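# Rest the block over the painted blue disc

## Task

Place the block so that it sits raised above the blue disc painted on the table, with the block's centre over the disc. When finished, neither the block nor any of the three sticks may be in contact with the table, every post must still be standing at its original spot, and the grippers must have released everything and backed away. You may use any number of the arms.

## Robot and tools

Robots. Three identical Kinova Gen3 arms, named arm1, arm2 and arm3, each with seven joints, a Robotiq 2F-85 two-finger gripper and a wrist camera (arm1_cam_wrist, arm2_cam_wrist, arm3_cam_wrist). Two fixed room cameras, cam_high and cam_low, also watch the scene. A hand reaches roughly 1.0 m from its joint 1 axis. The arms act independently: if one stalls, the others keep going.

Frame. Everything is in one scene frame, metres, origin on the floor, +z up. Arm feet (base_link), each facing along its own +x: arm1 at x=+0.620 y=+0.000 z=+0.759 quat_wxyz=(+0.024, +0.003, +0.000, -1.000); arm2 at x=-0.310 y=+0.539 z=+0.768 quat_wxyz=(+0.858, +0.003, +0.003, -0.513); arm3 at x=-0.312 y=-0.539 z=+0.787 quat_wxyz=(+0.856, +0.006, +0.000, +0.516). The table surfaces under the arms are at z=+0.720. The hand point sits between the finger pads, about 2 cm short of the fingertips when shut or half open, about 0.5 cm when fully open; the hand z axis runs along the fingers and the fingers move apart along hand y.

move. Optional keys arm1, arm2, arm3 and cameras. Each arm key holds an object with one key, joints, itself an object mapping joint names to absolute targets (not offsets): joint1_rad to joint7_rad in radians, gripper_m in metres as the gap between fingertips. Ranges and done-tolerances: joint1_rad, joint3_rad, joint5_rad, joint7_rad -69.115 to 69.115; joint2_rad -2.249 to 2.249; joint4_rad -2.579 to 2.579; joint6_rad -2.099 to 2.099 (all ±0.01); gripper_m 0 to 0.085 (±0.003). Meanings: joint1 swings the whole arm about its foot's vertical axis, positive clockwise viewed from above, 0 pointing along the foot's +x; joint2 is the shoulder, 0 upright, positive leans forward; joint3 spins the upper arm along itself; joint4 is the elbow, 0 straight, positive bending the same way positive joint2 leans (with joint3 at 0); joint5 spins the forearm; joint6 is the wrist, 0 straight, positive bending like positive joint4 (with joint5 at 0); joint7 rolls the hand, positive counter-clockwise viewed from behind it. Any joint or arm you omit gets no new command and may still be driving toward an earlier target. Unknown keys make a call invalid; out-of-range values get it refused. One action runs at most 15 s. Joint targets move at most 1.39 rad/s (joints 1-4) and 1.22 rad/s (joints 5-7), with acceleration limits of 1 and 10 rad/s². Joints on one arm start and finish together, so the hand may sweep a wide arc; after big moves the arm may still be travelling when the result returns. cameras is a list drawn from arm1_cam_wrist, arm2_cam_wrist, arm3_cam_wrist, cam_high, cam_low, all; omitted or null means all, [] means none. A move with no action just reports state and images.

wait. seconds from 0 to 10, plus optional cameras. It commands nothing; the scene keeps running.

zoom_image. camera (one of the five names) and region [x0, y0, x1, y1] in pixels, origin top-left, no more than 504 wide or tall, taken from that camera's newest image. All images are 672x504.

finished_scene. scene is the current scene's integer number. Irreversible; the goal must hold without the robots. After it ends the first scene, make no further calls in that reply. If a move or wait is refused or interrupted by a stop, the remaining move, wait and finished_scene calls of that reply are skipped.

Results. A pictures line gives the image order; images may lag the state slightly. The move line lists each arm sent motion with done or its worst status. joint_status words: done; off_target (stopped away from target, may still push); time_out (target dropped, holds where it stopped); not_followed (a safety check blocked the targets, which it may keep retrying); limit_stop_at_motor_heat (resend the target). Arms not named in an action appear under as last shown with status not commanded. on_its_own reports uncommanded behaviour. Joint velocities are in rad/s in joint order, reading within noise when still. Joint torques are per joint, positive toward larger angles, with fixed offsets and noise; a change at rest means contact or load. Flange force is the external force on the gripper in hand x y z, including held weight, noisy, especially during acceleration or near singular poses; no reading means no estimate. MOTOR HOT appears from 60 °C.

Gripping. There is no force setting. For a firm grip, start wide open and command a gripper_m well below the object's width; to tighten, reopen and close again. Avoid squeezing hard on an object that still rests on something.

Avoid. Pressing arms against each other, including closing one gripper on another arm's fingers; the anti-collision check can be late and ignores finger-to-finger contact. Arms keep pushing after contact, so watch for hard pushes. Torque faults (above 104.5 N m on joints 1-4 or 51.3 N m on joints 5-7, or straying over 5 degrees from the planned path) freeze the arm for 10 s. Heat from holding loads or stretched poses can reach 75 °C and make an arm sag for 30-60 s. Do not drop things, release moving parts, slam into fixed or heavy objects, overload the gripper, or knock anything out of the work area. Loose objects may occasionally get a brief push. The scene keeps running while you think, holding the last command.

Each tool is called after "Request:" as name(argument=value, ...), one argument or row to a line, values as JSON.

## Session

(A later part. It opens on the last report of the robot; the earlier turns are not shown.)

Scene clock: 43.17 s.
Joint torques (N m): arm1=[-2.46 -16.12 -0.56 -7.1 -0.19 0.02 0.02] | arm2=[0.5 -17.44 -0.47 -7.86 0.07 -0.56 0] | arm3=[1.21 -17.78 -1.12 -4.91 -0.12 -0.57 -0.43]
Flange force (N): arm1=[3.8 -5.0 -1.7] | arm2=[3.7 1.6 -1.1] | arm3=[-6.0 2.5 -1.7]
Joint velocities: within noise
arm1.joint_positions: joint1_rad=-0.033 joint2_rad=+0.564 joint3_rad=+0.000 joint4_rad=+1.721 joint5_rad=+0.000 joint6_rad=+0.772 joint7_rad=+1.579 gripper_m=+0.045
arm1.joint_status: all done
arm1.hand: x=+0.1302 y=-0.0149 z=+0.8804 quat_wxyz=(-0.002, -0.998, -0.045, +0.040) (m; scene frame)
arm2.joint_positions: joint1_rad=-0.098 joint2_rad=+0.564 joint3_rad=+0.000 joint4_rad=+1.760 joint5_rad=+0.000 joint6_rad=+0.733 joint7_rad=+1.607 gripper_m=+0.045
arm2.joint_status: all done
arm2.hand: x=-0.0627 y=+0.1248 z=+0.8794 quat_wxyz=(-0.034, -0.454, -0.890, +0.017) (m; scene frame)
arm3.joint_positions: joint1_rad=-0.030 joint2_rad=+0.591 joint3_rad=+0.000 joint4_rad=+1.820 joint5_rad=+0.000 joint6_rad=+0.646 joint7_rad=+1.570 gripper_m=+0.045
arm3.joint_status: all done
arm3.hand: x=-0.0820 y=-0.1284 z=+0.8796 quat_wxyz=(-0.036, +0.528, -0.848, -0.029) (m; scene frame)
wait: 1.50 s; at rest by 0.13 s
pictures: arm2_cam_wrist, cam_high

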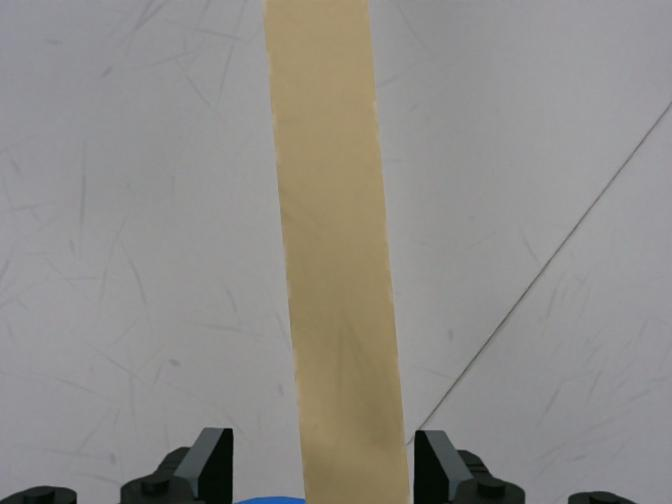

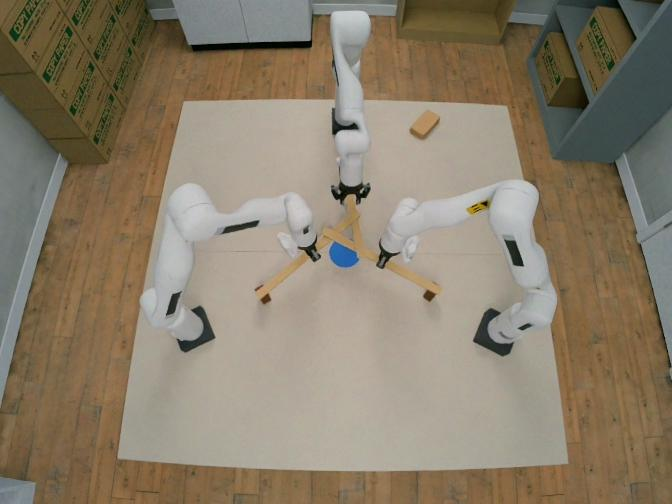

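Request:
move(
  arm2={"joints":{"gripper_m":0.022}},
  cameras=["arm2_cam_wrist","cam_high","cam_low"],
)

Request:
zoom_image(
  camera="cam_high",
  region=[230, 160, 460, 320],
)

Request:
zoom_image(
  camera="cam_low",
  region=[190, 200, 540, 360],
)

Scene clock: 44.13 s.
Joint torques (N m): arm1=[-2.5 -16.1 -0.55 -7.07 -0.11 0.02 0.02] | arm2=[0.5 -17.44 -0.44 -7.83 0.06 -0.53 0.01] | arm3=[1.2 -17.76 -1.07 -4.96 -0.16 -0.59 -0.43]
Flange force (N): arm1=[3.7 -5.1 -1.7] | arm2=[3.6 1.6 -1.1] | arm3=[-5.8 2.5 -1.8]
move: arm2 done
Joint velocities: within noise
arm1, arm3: as last shown
arm2.joint_positions: joint1_rad=-0.098 joint2_rad=+0.564 joint3_rad=+0.000 joint4_rad=+1.760 joint5_rad=+0.000 joint6_rad=+0.733 joint7_rad=+1.607 gripper_m=+0.022
arm2.joint_status: all done
arm2.hand: x=-0.0627 y=+0.1248 z=+0.8794 quat_wxyz=(-0.034, -0.454, -0.890, +0.017) (m; scene frame)
pictures: arm2_cam_wrist, cam_high, cam_low

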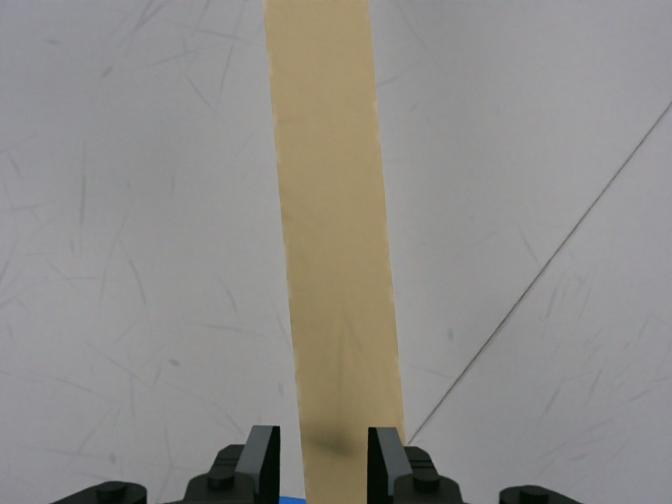

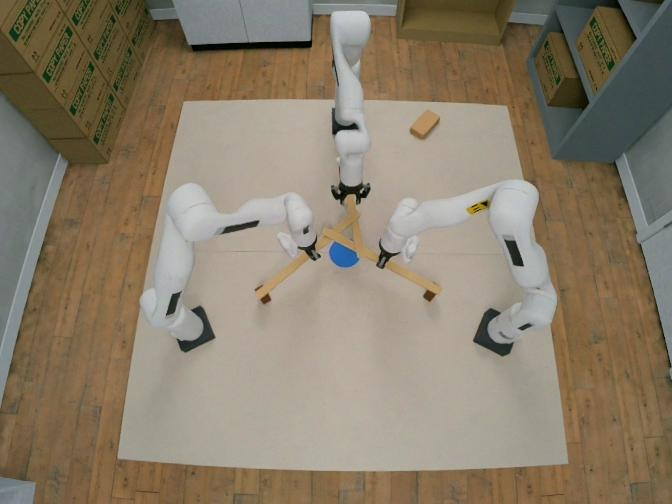

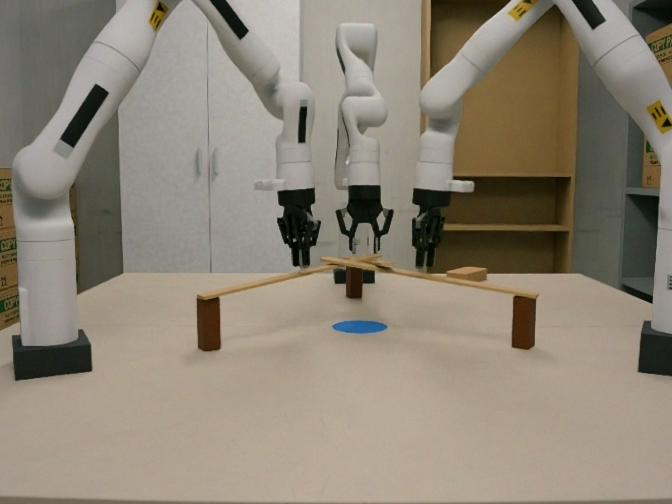

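Scaled by 2.191 from the camera's 672x504 image, which has a finer 960x720 frame.

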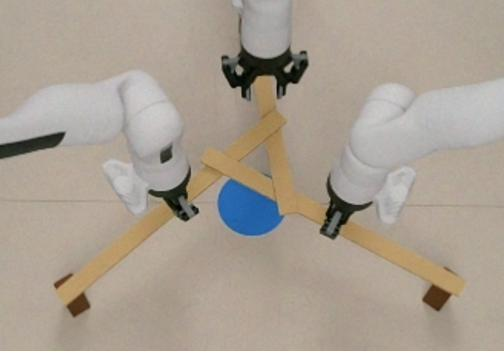

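Scaled by 1.440 from the camera's 672x504 image, which has a finer 960x720 frame.

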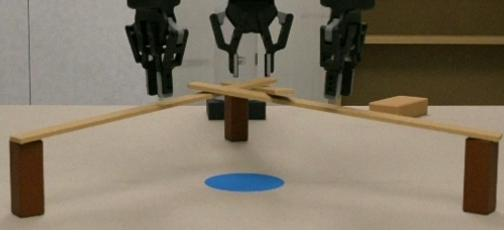

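Request:
move(
  arm2={"joints":{"joint2_rad":0.4741,"joint4_rad":1.6812,"joint6_rad":0.9013}},
  cameras=["cam_low"],
)

Request:
move(
  arm1={"joints":{"joint2_rad":0.4809,"joint4_rad":1.6404,"joint6_rad":0.9353}},
  arm2={"joints":{"gripper_m":0.05}},
  arm3={"joints":{"joint2_rad":0.4890,"joint4_rad":1.7518,"joint6_rad":0.8158}},
  cameras=["cam_low","cam_high","arm1_cam_wrist","arm2_cam_wrist","arm3_cam_wrist"],
)

Request:
zoom_image(
  camera="cam_low",
  region=[290, 220, 430, 310],
)

Request:
zoom_image(
  camera="cam_high",
  region=[230, 160, 460, 320],
)

Scene clock: 46.93 s.
Joint torques (N m): arm1=[-2.43 -16.07 -0.57 -7.08 -0.1 0.02 0.05] | arm2=[0.49 -16.81 -0.5 -8.8 0.07 -0.55 0] | arm3=[1.22 -17.78 -1.11 -4.93 -0.15 -0.55 -0.43]
Flange force (N): arm1=[3.8 -4.9 -1.8] | arm2=[3.8 1.4 -0.5] | arm3=[-5.9 2.5 -1.7]
move: arm2 done
Joint velocities: within noise
arm1, arm3: as last shown
arm2.joint_positions: joint1_rad=-0.098 joint2_rad=+0.474 joint3_rad=+0.000 joint4_rad=+1.681 joint5_rad=+0.000 joint6_rad=+0.901 joint7_rad=+1.607 gripper_m=+0.022
arm2.joint_status: all done
arm2.hand: x=-0.0626 y=+0.1242 z=+0.9397 quat_wxyz=(-0.035, -0.454, -0.890, +0.017) (m; scene frame)
pictures: cam_low

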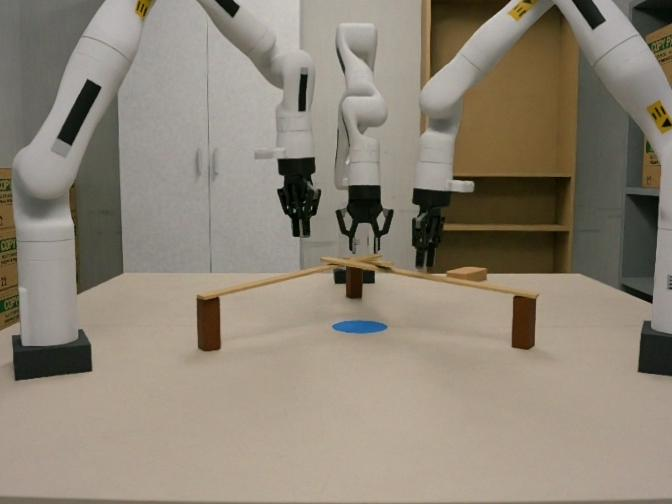

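Scene clock: 47.87 s.
Joint torques (N m): arm1=[-2.5 -15.52 -0.5 -7.95 -0.18 -0.02 0.03] | arm2=[0.49 -16.81 -0.5 -8.8 0.03 -0.57 0] | arm3=[1.21 -17.04 -1.14 -6.01 -0.14 -0.61 -0.4]
Flange force (N): arm1=[4.1 -4.9 -1.3] | arm2=[3.8 1.4 -0.6] | arm3=[-5.8 1.9 -2.5]
move: arm1 done; arm2 done; arm3 done
Joint velocities: within noise
arm1.joint_positions: joint1_rad=-0.033 joint2_rad=+0.481 joint3_rad=+0.000 joint4_rad=+1.640 joint5_rad=+0.000 joint6_rad=+0.935 joint7_rad=+1.579 gripper_m=+0.045
arm1.joint_status: all done
arm1.hand: x=+0.1297 y=-0.0149 z=+0.9392 quat_wxyz=(-0.002, -0.998, -0.045, +0.040) (m; scene frame)
arm2.joint_positions: joint1_rad=-0.098 joint2_rad=+0.474 joint3_rad=+0.000 joint4_rad=+1.681 joint5_rad=+0.000 joint6_rad=+0.901 joint7_rad=+1.607 gripper_m=+0.050
arm2.joint_status: all done
arm2.hand: x=-0.0626 y=+0.1242 z=+0.9397 quat_wxyz=(-0.035, -0.454, -0.890, +0.017) (m; scene frame)
arm3.joint_positions: joint1_rad=-0.030 joint2_rad=+0.489 joint3_rad=+0.000 joint4_rad=+1.752 joint5_rad=+0.000 joint6_rad=+0.816 joint7_rad=+1.570 gripper_m=+0.045
arm3.joint_status: all done
arm3.hand: x=-0.0816 y=-0.1292 z=+0.9406 quat_wxyz=(-0.036, +0.528, -0.848, -0.029) (m; scene frame)
pictures: arm1_cam_wrist, arm2_cam_wrist, arm3_cam_wrist, cam_high, cam_low

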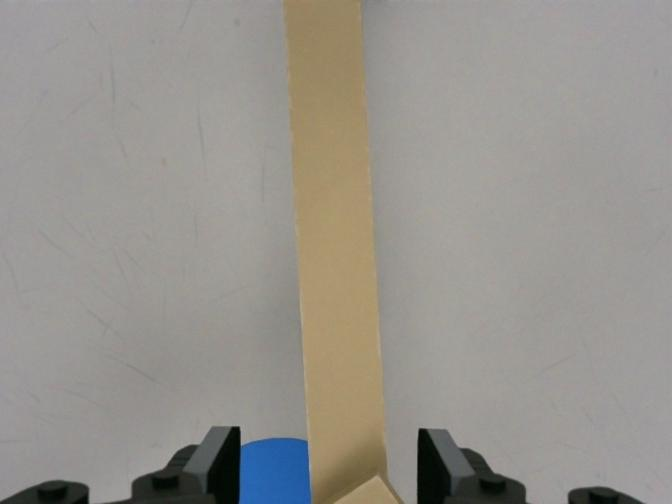

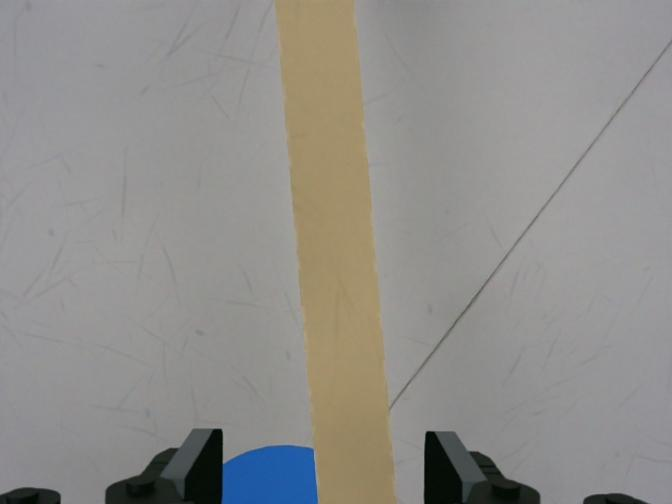

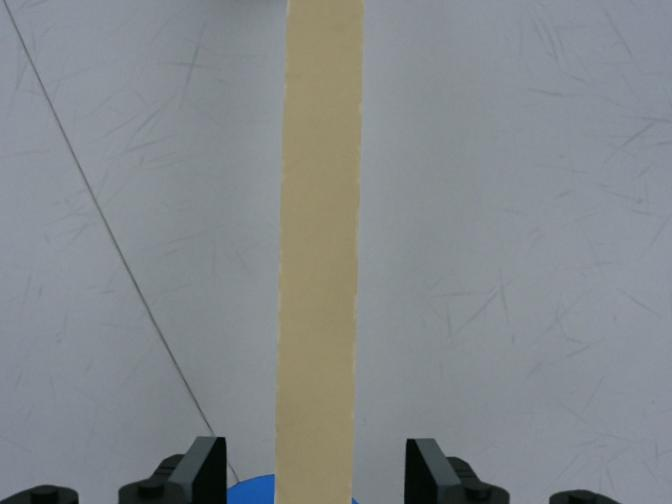

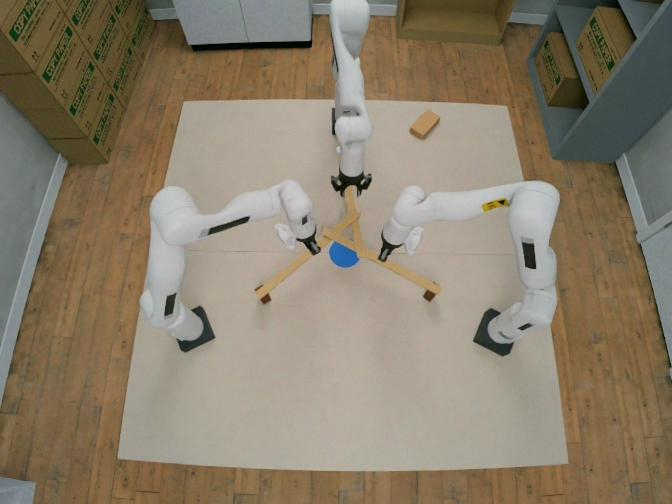

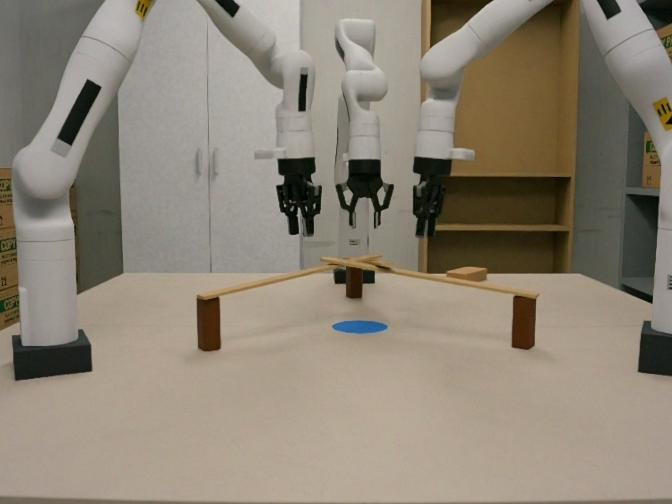

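Scaled by 3.600 from the camera's 672x504 image, which has a finer 960x720 frame.

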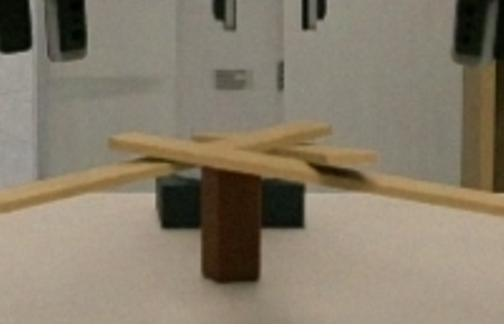

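Scaled by 2.191 from the camera's 672x504 image, which has a finer 960x720 frame.

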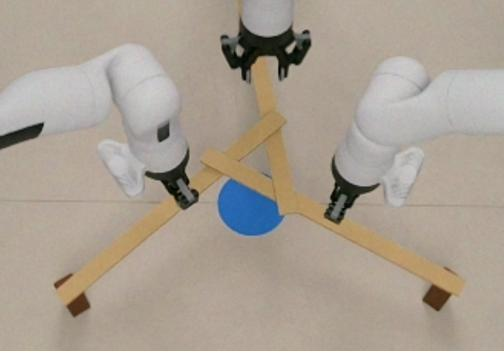

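Request:
move(
  arm1={"joints":{"joint1_rad":-0.0301,"joint2_rad":0.2103,"joint4_rad":1.8287,"joint6_rad":1.1026,"joint7_rad":1.5816}},
  arm2={"joints":{"joint1_rad":-0.0792,"joint2_rad":0.2018,"joint4_rad":1.8673,"joint6_rad":1.0725,"joint7_rad":1.6344}},
  arm3={"joints":{"joint1_rad":-0.0234,"joint2_rad":0.2109,"joint4_rad":1.9468,"joint6_rad":0.9839,"joint7_rad":1.585}},
  cameras=["cam_high","arm1_cam_wrist","arm2_cam_wrist","arm3_cam_wrist"],
)

Request:
zoom_image(
  camera="cam_high",
  region=[230, 160, 460, 320],
)

Scene clock: 50.50 s.
Joint torques (N m): arm1=[-2.46 -10.46 -0.68 -8.05 -0.12 0.24 0.02] | arm2=[0.53 -11.6 -0.6 -8.92 0.06 -0.32 -0.01] | arm3=[1.26 -11.81 -1.23 -6.21 -0.15 -0.32 -0.43]
Flange force (N): arm1=[4.4 -5.1 -0.6] | arm2=[3.7 0.9 0.0] | arm3=[-4.3 0.3 -4.0]
move: arm1 done; arm2 done; arm3 done
Joint velocities: within noise
arm1.joint_positions: joint1_rad=-0.030 joint2_rad=+0.210 joint3_rad=+0.000 joint4_rad=+1.829 joint5_rad=+0.000 joint6_rad=+1.103 joint7_rad=+1.582 gripper_m=+0.045
arm1.joint_status: all done
arm1.hand: x=+0.2495 y=-0.0041 z=+0.9997 quat_wxyz=(+0.000, -0.999, -0.045, -0.003) (m; scene frame)
arm2.joint_positions: joint1_rad=-0.079 joint2_rad=+0.202 joint3_rad=+0.000 joint4_rad=+1.867 joint5_rad=+0.000 joint6_rad=+1.073 joint7_rad=+1.634 gripper_m=+0.050
arm2.joint_status: all done
arm2.hand: x=-0.1354 y=+0.2202 z=+1.0007 quat_wxyz=(+0.003, -0.450, -0.893, -0.004) (m; scene frame)
arm3.joint_positions: joint1_rad=-0.023 joint2_rad=+0.211 joint3_rad=+0.000 joint4_rad=+1.947 joint5_rad=+0.000 joint6_rad=+0.984 joint7_rad=+1.585 gripper_m=+0.045
arm3.joint_status: all done
arm3.hand: x=-0.1324 y=-0.2393 z=+0.9997 quat_wxyz=(+0.000, +0.533, -0.846, -0.006) (m; scene frame)
pictures: arm1_cam_wrist, arm2_cam_wrist, arm3_cam_wrist, cam_high

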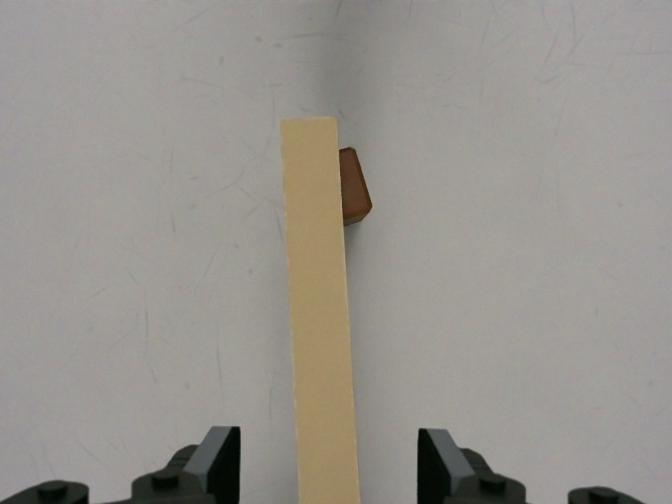

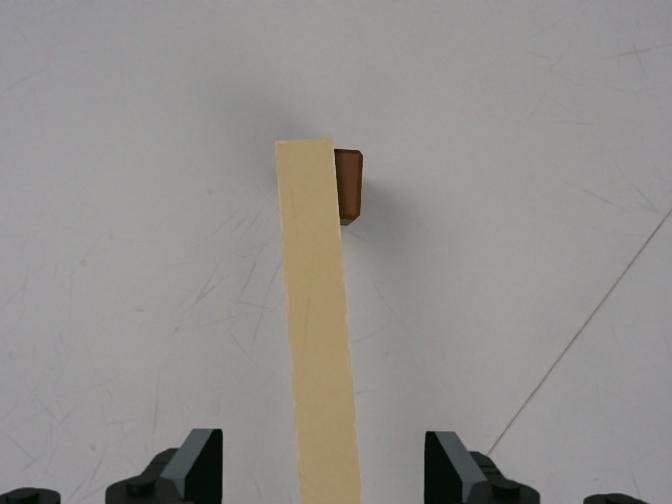

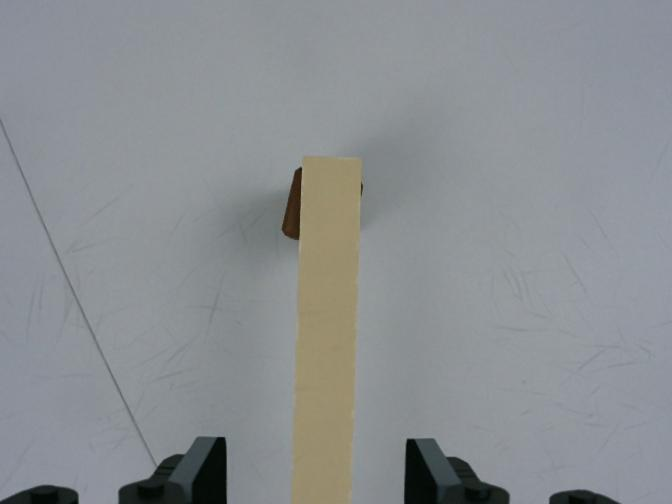

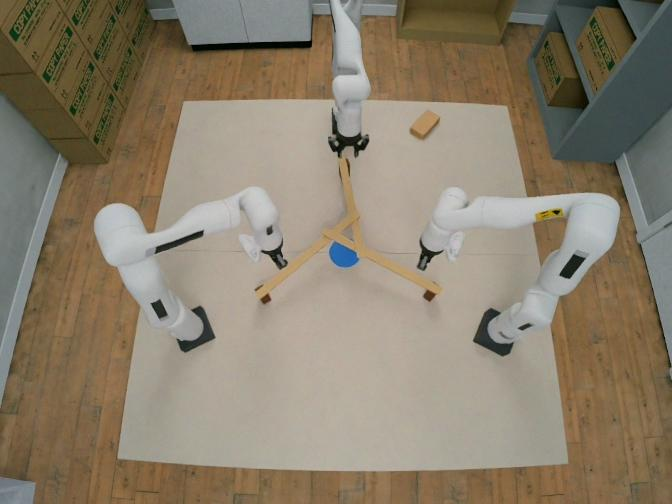

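Scaled by 2.191 from the camera's 672x504 image, which has a finer 960x720 frame.

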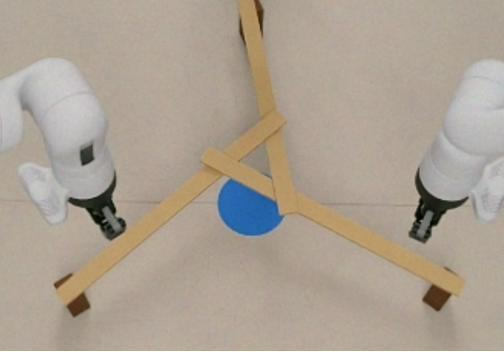

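Request:
move(
  arm1={"joints":{"joint1_rad":-0.0426,"joint2_rad":0.4984,"joint4_rad":1.7461,"joint6_rad":0.8121,"joint7_rad":1.6246,"gripper_m":0.05}},
  arm2={"joints":{"joint1_rad":-0.1122,"joint2_rad":0.5171,"joint4_rad":1.7431,"joint6_rad":0.7964,"joint7_rad":1.6736}},
  arm3={"joints":{"joint1_rad":-0.0256,"joint2_rad":0.5501,"joint4_rad":1.7846,"joint6_rad":0.7219,"joint7_rad":1.5512,"gripper_m":0.05}},
  cameras=["cam_low","arm1_cam_wrist","arm2_cam_wrist","arm3_cam_wrist"],
)

Request:
zoom_image(
  camera="cam_low",
  region=[190, 200, 540, 360],
)

Scene clock: 54.27 s.
Joint torques (N m): arm1=[-2.49 -15.15 -0.53 -7.28 -0.16 0.01 0.01] | arm2=[0.54 -17.06 -0.46 -8.2 0.06 -0.55 -0.01] | arm3=[1.22 -17.6 -1.1 -5.47 -0.13 -0.56 -0.41]
Flange force (N): arm1=[4.0 -5.0 -1.7] | arm2=[3.4 1.8 -0.8] | arm3=[-5.7 2.4 -1.9]
move: arm1 done; arm2 done; arm3 done
Joint velocities: within noise
arm1.joint_positions: joint1_rad=-0.043 joint2_rad=+0.498 joint3_rad=+0.000 joint4_rad=+1.746 joint5_rad=+0.000 joint6_rad=+0.812 joint7_rad=+1.625 gripper_m=+0.050
arm1.joint_status: all done
arm1.hand: x=+0.1457 y=-0.0183 z=+0.9041 quat_wxyz=(-0.001, -0.997, -0.073, +0.040) (m; scene frame)
arm2.joint_positions: joint1_rad=-0.112 joint2_rad=+0.517 joint3_rad=+0.000 joint4_rad=+1.743 joint5_rad=+0.000 joint6_rad=+0.796 joint7_rad=+1.674 gripper_m=+0.050
arm2.joint_status: all done
arm2.hand: x=-0.0589 y=+0.1311 z=+0.9047 quat_wxyz=(-0.034, -0.418, -0.908, +0.018) (m; scene frame)
arm3.joint_positions: joint1_rad=-0.026 joint2_rad=+0.550 joint3_rad=+0.000 joint4_rad=+1.785 joint5_rad=+0.000 joint6_rad=+0.722 joint7_rad=+1.551 gripper_m=+0.050
arm3.joint_status: all done
arm3.hand: x=-0.0788 y=-0.1271 z=+0.9056 quat_wxyz=(-0.036, +0.518, -0.854, -0.029) (m; scene frame)
pictures: arm1_cam_wrist, arm2_cam_wrist, arm3_cam_wrist, cam_low

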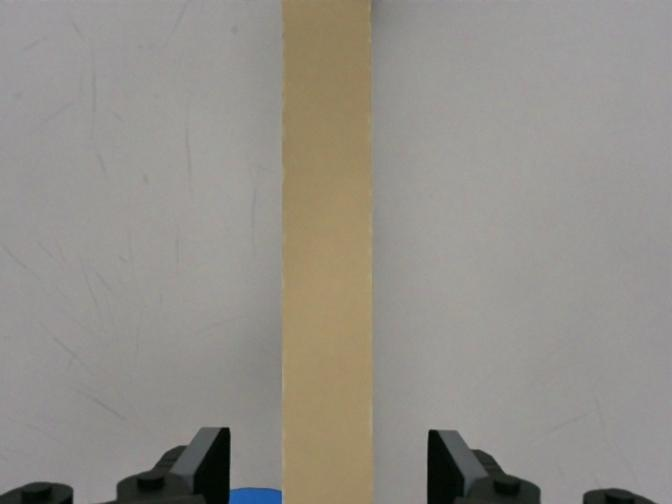

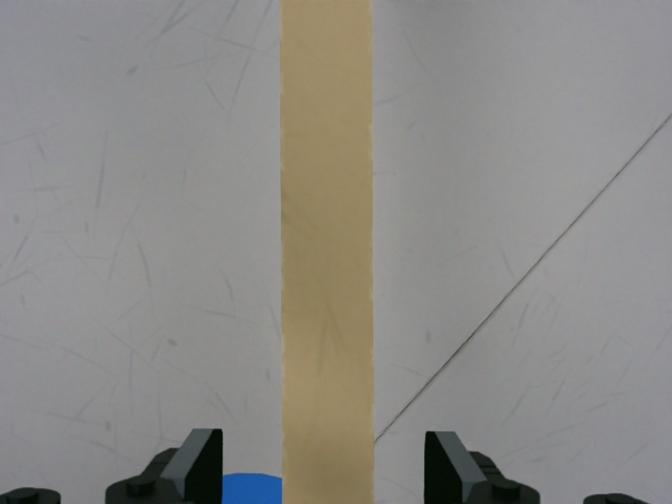

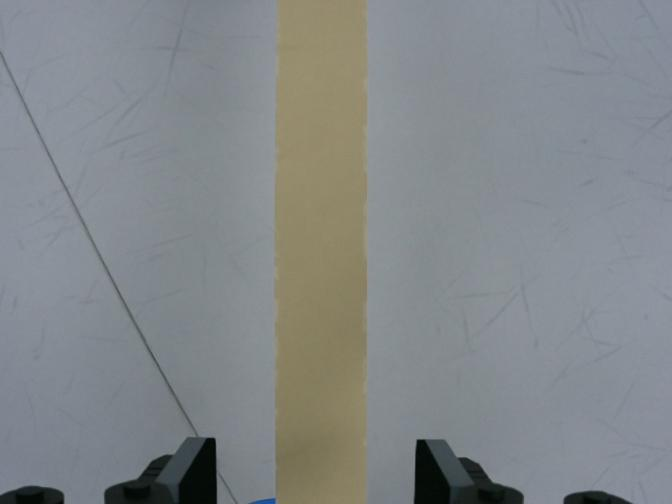

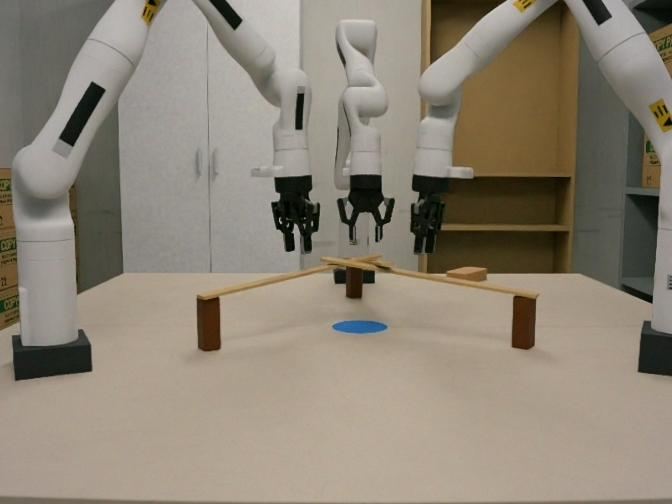

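Scaled by 1.440 from the camera's 672x504 image, which has a finer 960x720 frame.

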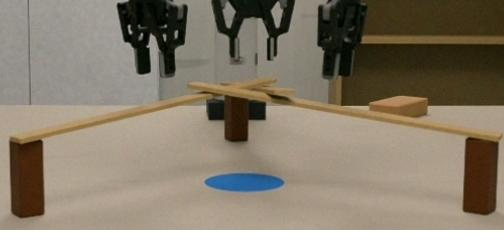

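Request:
move(
)

Scene clock: 55.73 s.
Joint torques (N m): arm1=[-2.52 -15.17 -0.55 -7.29 -0.14 -0.01 0.04] | arm2=[0.5 -17.01 -0.47 -8.23 0.06 -0.55 0.01] | arm3=[1.25 -17.55 -1.08 -5.48 -0.15 -0.56 -0.42]
Flange force (N): arm1=[4.0 -5.0 -1.7] | arm2=[3.6 1.8 -0.8] | arm3=[-5.6 2.5 -2.0]
Joint velocities: within noise
arm1.joint_positions: joint1_rad=-0.043 joint2_rad=+0.498 joint3_rad=+0.000 joint4_rad=+1.746 joint5_rad=+0.000 joint6_rad=+0.812 joint7_rad=+1.625 gripper_m=+0.050
arm1.joint_status: all done
arm1.hand: x=+0.1457 y=-0.0183 z=+0.9041 quat_wxyz=(-0.001, -0.997, -0.073, +0.040) (m; scene frame)
arm2.joint_positions: joint1_rad=-0.112 joint2_rad=+0.517 joint3_rad=+0.000 joint4_rad=+1.743 joint5_rad=+0.000 joint6_rad=+0.796 joint7_rad=+1.674 gripper_m=+0.050
arm2.joint_status: all done
arm2.hand: x=-0.0589 y=+0.1311 z=+0.9047 quat_wxyz=(-0.034, -0.418, -0.908, +0.018) (m; scene frame)
arm3.joint_positions: joint1_rad=-0.026 joint2_rad=+0.550 joint3_rad=+0.000 joint4_rad=+1.785 joint5_rad=+0.000 joint6_rad=+0.722 joint7_rad=+1.551 gripper_m=+0.050
arm3.joint_status: all done
arm3.hand: x=-0.0788 y=-0.1271 z=+0.9056 quat_wxyz=(-0.036, +0.518, -0.854, -0.029) (m; scene frame)
pictures: arm1_cam_wrist, arm2_cam_wrist, arm3_cam_wrist, cam_high, cam_low

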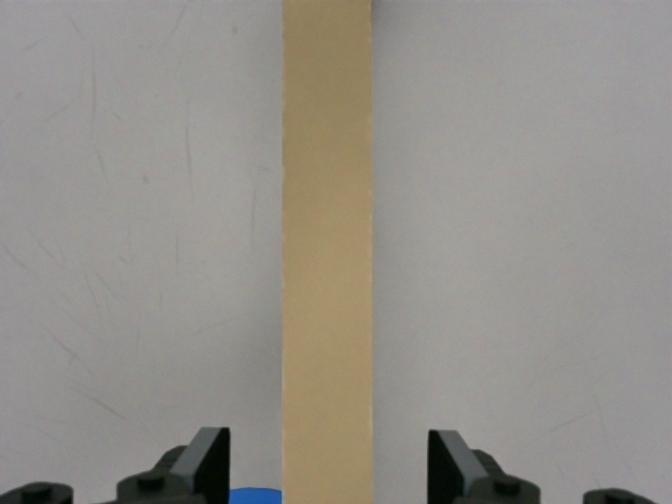

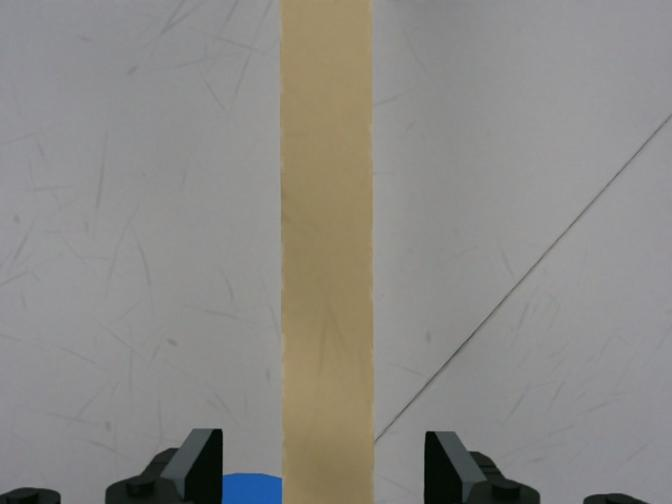

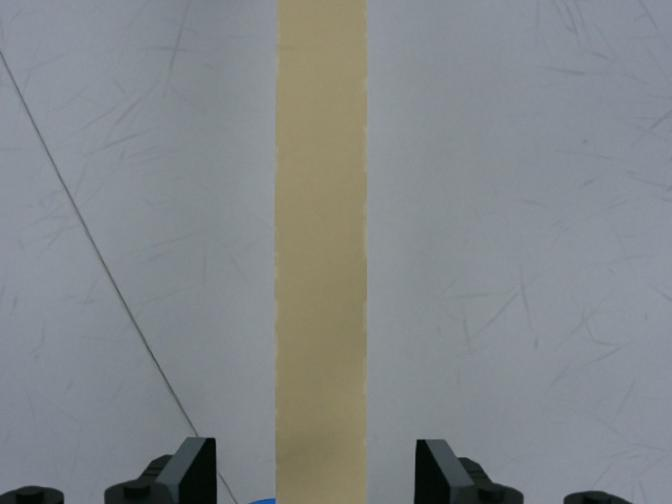

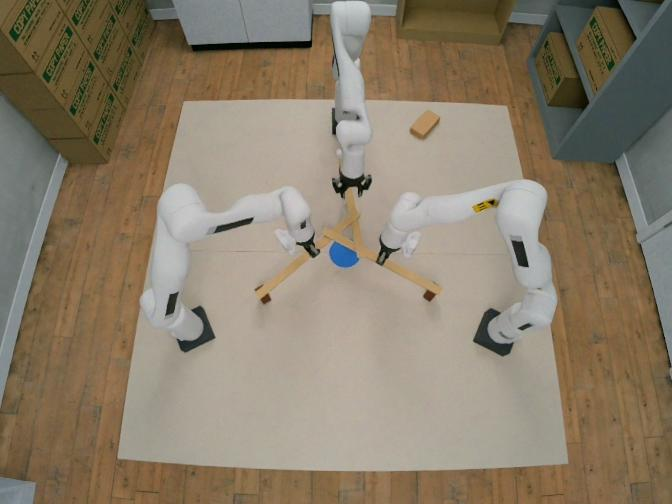

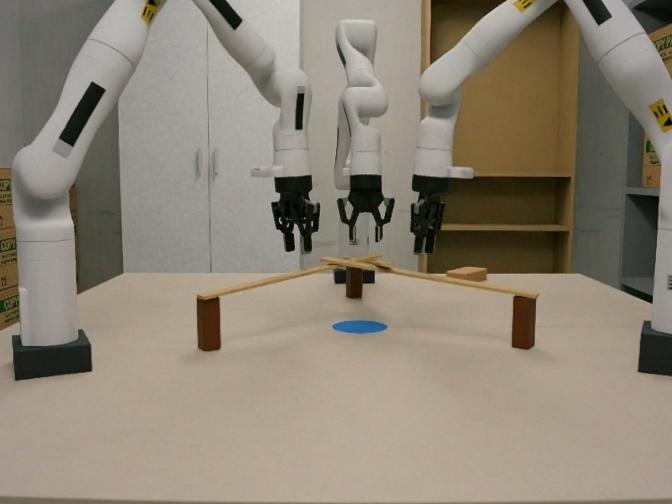

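Request:
move(
  arm1={"joints":{"joint2_rad":0.5612,"joint4_rad":1.7924,"joint6_rad":0.7030}},
  arm2={"joints":{"joint2_rad":0.5810,"joint4_rad":1.7871,"joint6_rad":0.6885}},
  arm3={"joints":{"joint2_rad":0.6196,"joint4_rad":1.8215,"joint6_rad":0.6155}},
)

Request:
zoom_image(
  camera="cam_low",
  region=[180, 200, 560, 360],
)

Scene clock: 56.87 s.
Joint torques (N m): arm1=[-2.5 -15.57 -0.53 -6.58 -0.16 0 0.05] | arm2=[0.51 -17.49 -0.45 -7.59 0.05 -0.56 0] | arm3=[1.2 -18.03 -1.07 -4.79 -0.14 -0.57 -0.4]
Flange force (N): arm1=[3.6 -5.2 -2.2] | arm2=[3.4 2.0 -1.2] | arm3=[-5.6 2.8 -1.6]
move: arm1 done; arm2 done; arm3 done
Joint velocities: within noise
arm1.joint_positions: joint1_rad=-0.043 joint2_rad=+0.561 joint3_rad=+0.000 joint4_rad=+1.792 joint5_rad=+0.000 joint6_rad=+0.703 joint7_rad=+1.625 gripper_m=+0.050
arm1.joint_status: all done
arm1.hand: x=+0.1459 y=-0.0183 z=+0.8652 quat_wxyz=(-0.001, -0.997, -0.073, +0.040) (m; scene frame)
arm2.joint_positions: joint1_rad=-0.112 joint2_rad=+0.581 joint3_rad=+0.000 joint4_rad=+1.787 joint5_rad=+0.000 joint6_rad=+0.689 joint7_rad=+1.674 gripper_m=+0.050
arm2.joint_status: all done
arm2.hand: x=-0.0589 y=+0.1315 z=+0.8657 quat_wxyz=(-0.034, -0.418, -0.908, +0.018) (m; scene frame)
arm3.joint_positions: joint1_rad=-0.026 joint2_rad=+0.620 joint3_rad=+0.000 joint4_rad=+1.821 joint5_rad=+0.000 joint6_rad=+0.615 joint7_rad=+1.551 gripper_m=+0.050
arm3.joint_status: all done
arm3.hand: x=-0.0790 y=-0.1267 z=+0.8666 quat_wxyz=(-0.036, +0.518, -0.854, -0.029) (m; scene frame)
pictures: arm1_cam_wrist, arm2_cam_wrist, arm3_cam_wrist, cam_high, cam_low

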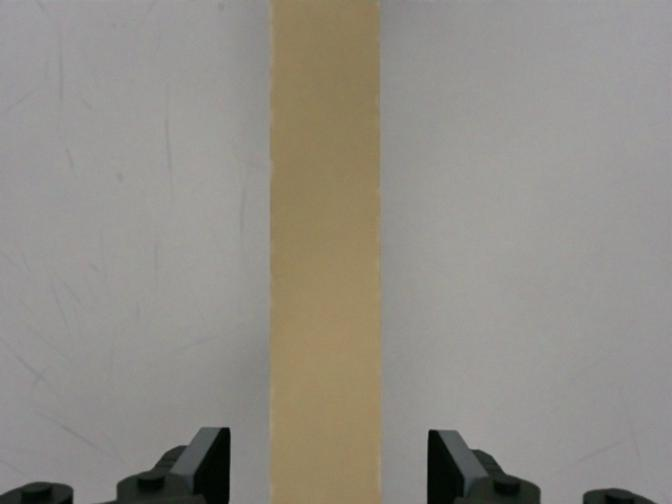

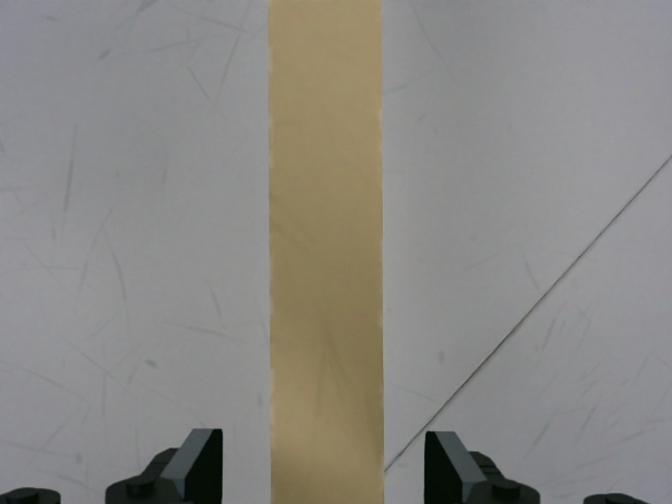

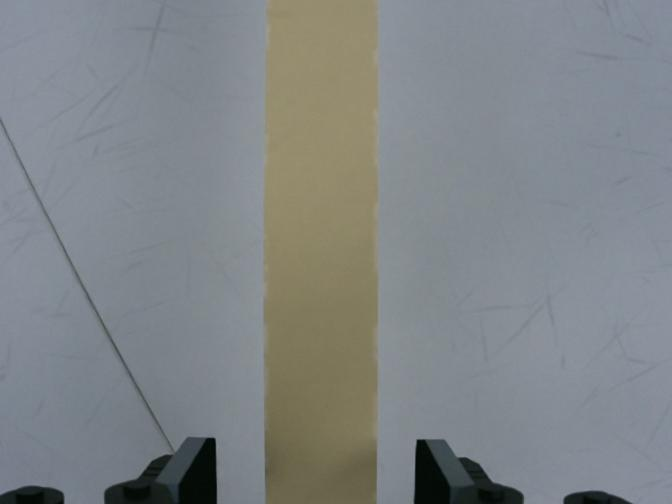

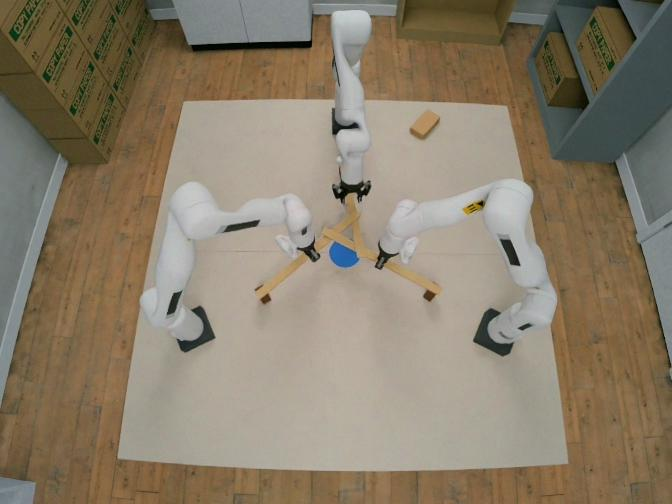

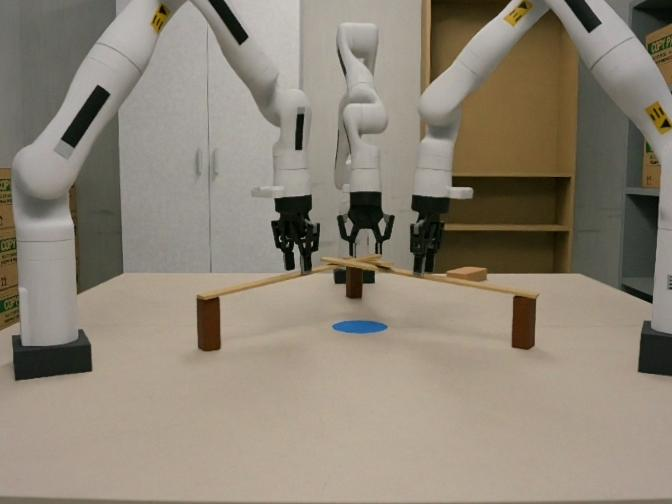

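Scaled by 1.326 from the camera's 672x504 image, which has a finer 960x720 frame.

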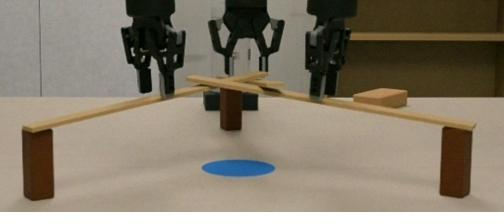

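Request:
move(
  arm1={"joints":{"joint2_rad":0.5705,"joint4_rad":1.7980,"joint6_rad":0.6880}},
  arm2={"joints":{"joint2_rad":0.5905,"joint4_rad":1.7925,"joint6_rad":0.6736}},
  arm3={"joints":{"joint2_rad":0.6300,"joint4_rad":1.8260,"joint6_rad":0.6006}},
  cameras=[],
)

Request:
move(
  arm1={"joints":{"gripper_m":0.022}},
  arm2={"joints":{"gripper_m":0.022}},
  arm3={"joints":{"gripper_m":0.022}},
)

Request:
zoom_image(
  camera="cam_low",
  region=[180, 200, 560, 360],
)

Scene clock: 57.73 s.
Joint torques (N m): arm1=[-2.48 -15.68 -0.54 -6.55 -0.13 0.01 -0.01] | arm2=[0.49 -17.58 -0.45 -7.48 0.06 -0.54 -0.01] | arm3=[1.2 -18.1 -1.09 -4.64 -0.15 -0.59 -0.41]
Flange force (N): arm1=[3.7 -5.2 -2.1] | arm2=[3.4 1.9 -1.1] | arm3=[-5.8 2.8 -1.6]
move: arm1 done; arm2 done; arm3 done
Joint velocities: within noise
arm1.joint_positions: joint1_rad=-0.043 joint2_rad=+0.571 joint3_rad=+0.000 joint4_rad=+1.798 joint5_rad=+0.000 joint6_rad=+0.688 joint7_rad=+1.625 gripper_m=+0.050
arm1.joint_status: all done
arm1.hand: x=+0.1460 y=-0.0183 z=+0.8598 quat_wxyz=(-0.001, -0.997, -0.073, +0.040) (m; scene frame)
arm2.joint_positions: joint1_rad=-0.112 joint2_rad=+0.591 joint3_rad=+0.000 joint4_rad=+1.793 joint5_rad=+0.000 joint6_rad=+0.674 joint7_rad=+1.674 gripper_m=+0.050
arm2.joint_status: all done
arm2.hand: x=-0.0590 y=+0.1316 z=+0.8603 quat_wxyz=(-0.034, -0.418, -0.908, +0.018) (m; scene frame)
arm3.joint_positions: joint1_rad=-0.026 joint2_rad=+0.630 joint3_rad=+0.000 joint4_rad=+1.826 joint5_rad=+0.000 joint6_rad=+0.601 joint7_rad=+1.551 gripper_m=+0.050
arm3.joint_status: all done
arm3.hand: x=-0.0791 y=-0.1267 z=+0.8610 quat_wxyz=(-0.036, +0.518, -0.854, -0.029) (m; scene frame)
pictures: none
No camera images: "cameras" was empty.

Scene clock: 58.60 s.
Joint torques (N m): arm1=[-1.8 -15.52 0.1 -6.76 -0.1 -0.21 -0.2] | arm2=[1.11 -16.86 0.11 -7.52 0.02 -0.79 -0.26] | arm3=[1.86 -18.11 -0.45 -4.95 -0.13 -0.8 -0.63]
Flange force (N): arm1=[4.3 -4.1 -2.8] | arm2=[4.0 2.8 -3.1] | arm3=[-5.2 3.7 -1.9]
move: arm1 off_target; arm2 off_target; arm3 off_target
Joint velocities: within noise
arm1.joint_positions: joint1_rad=-0.043 joint2_rad=+0.571 joint3_rad=+0.000 joint4_rad=+1.798 joint5_rad=+0.000 joint6_rad=+0.688 joint7_rad=+1.625 gripper_m=+0.027
arm1.joint_status: gripper_m off_target (ended at +0.027, target +0.022)
arm1.hand: x=+0.1460 y=-0.0183 z=+0.8598 quat_wxyz=(-0.001, -0.997, -0.073, +0.040) (m; scene frame)
arm2.joint_positions: joint1_rad=-0.112 joint2_rad=+0.591 joint3_rad=+0.000 joint4_rad=+1.793 joint5_rad=+0.000 joint6_rad=+0.674 joint7_rad=+1.674 gripper_m=+0.026
arm2.joint_status: gripper_m off_target (ended at +0.026, target +0.022)
arm2.hand: x=-0.0589 y=+0.1315 z=+0.8603 quat_wxyz=(-0.034, -0.418, -0.908, +0.018) (m; scene frame)
arm3.joint_positions: joint1_rad=-0.026 joint2_rad=+0.630 joint3_rad=+0.000 joint4_rad=+1.826 joint5_rad=+0.000 joint6_rad=+0.601 joint7_rad=+1.551 gripper_m=+0.027
arm3.joint_status: gripper_m off_target (ended at +0.027, target +0.022)
arm3.hand: x=-0.0791 y=-0.1267 z=+0.8610 quat_wxyz=(-0.036, +0.518, -0.854, -0.029) (m; scene frame)
pictures: arm1_cam_wrist, arm2_cam_wrist, arm3_cam_wrist, cam_high, cam_low

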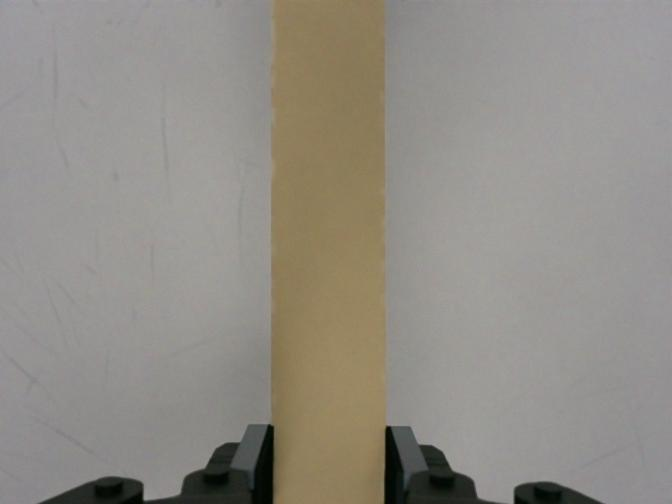

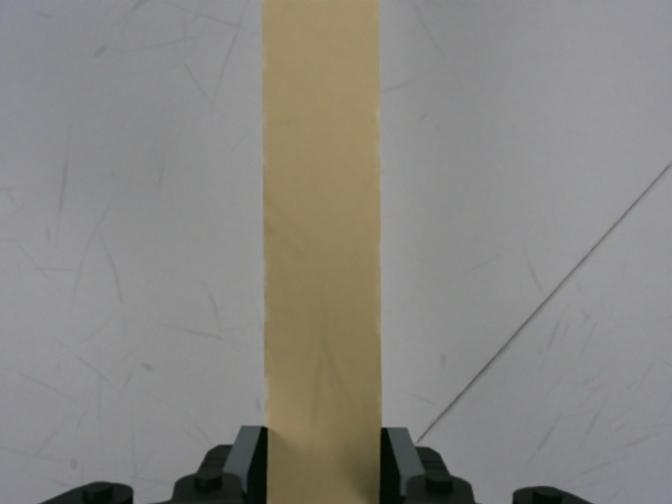

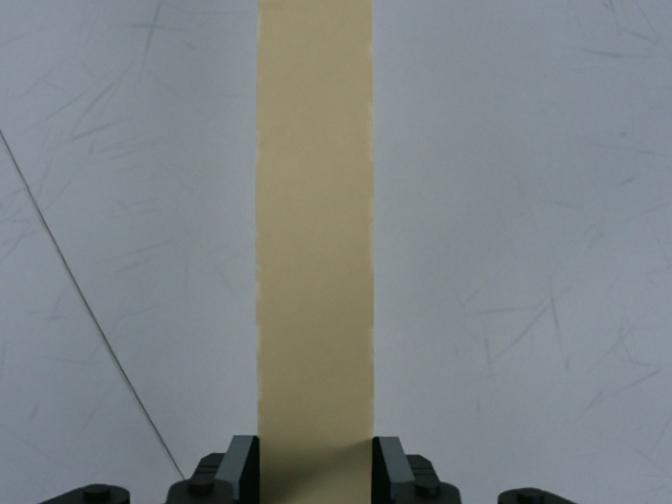

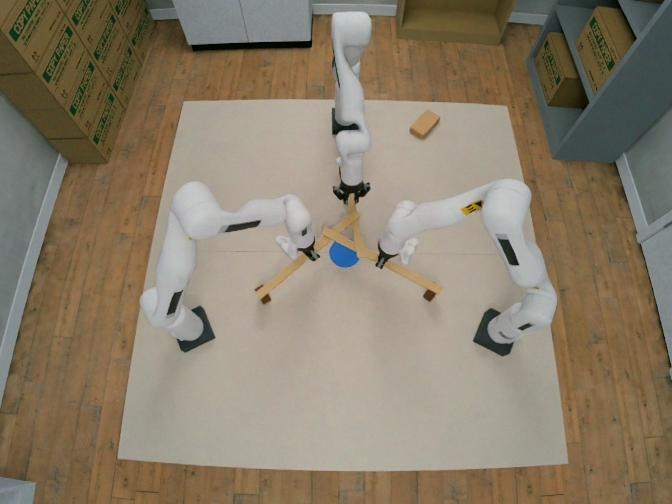

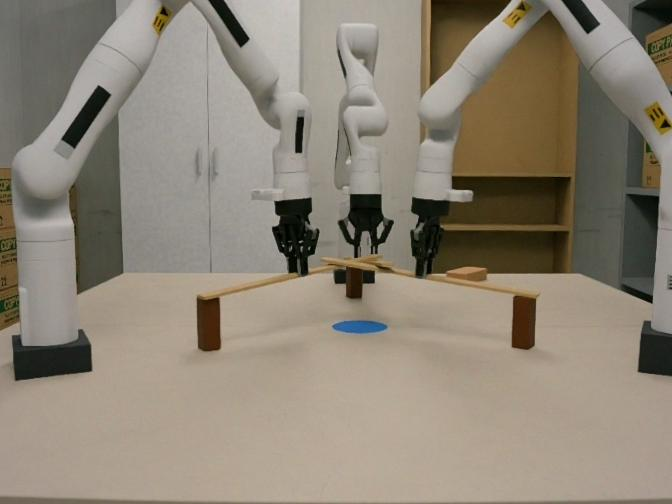

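Scaled by 1.326 from the camera's 672x504 image, which has a finer 960x720 frame.

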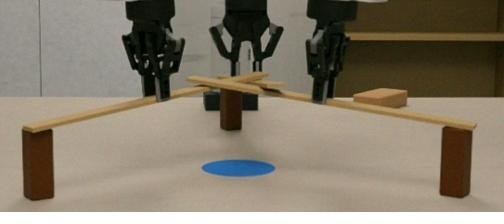

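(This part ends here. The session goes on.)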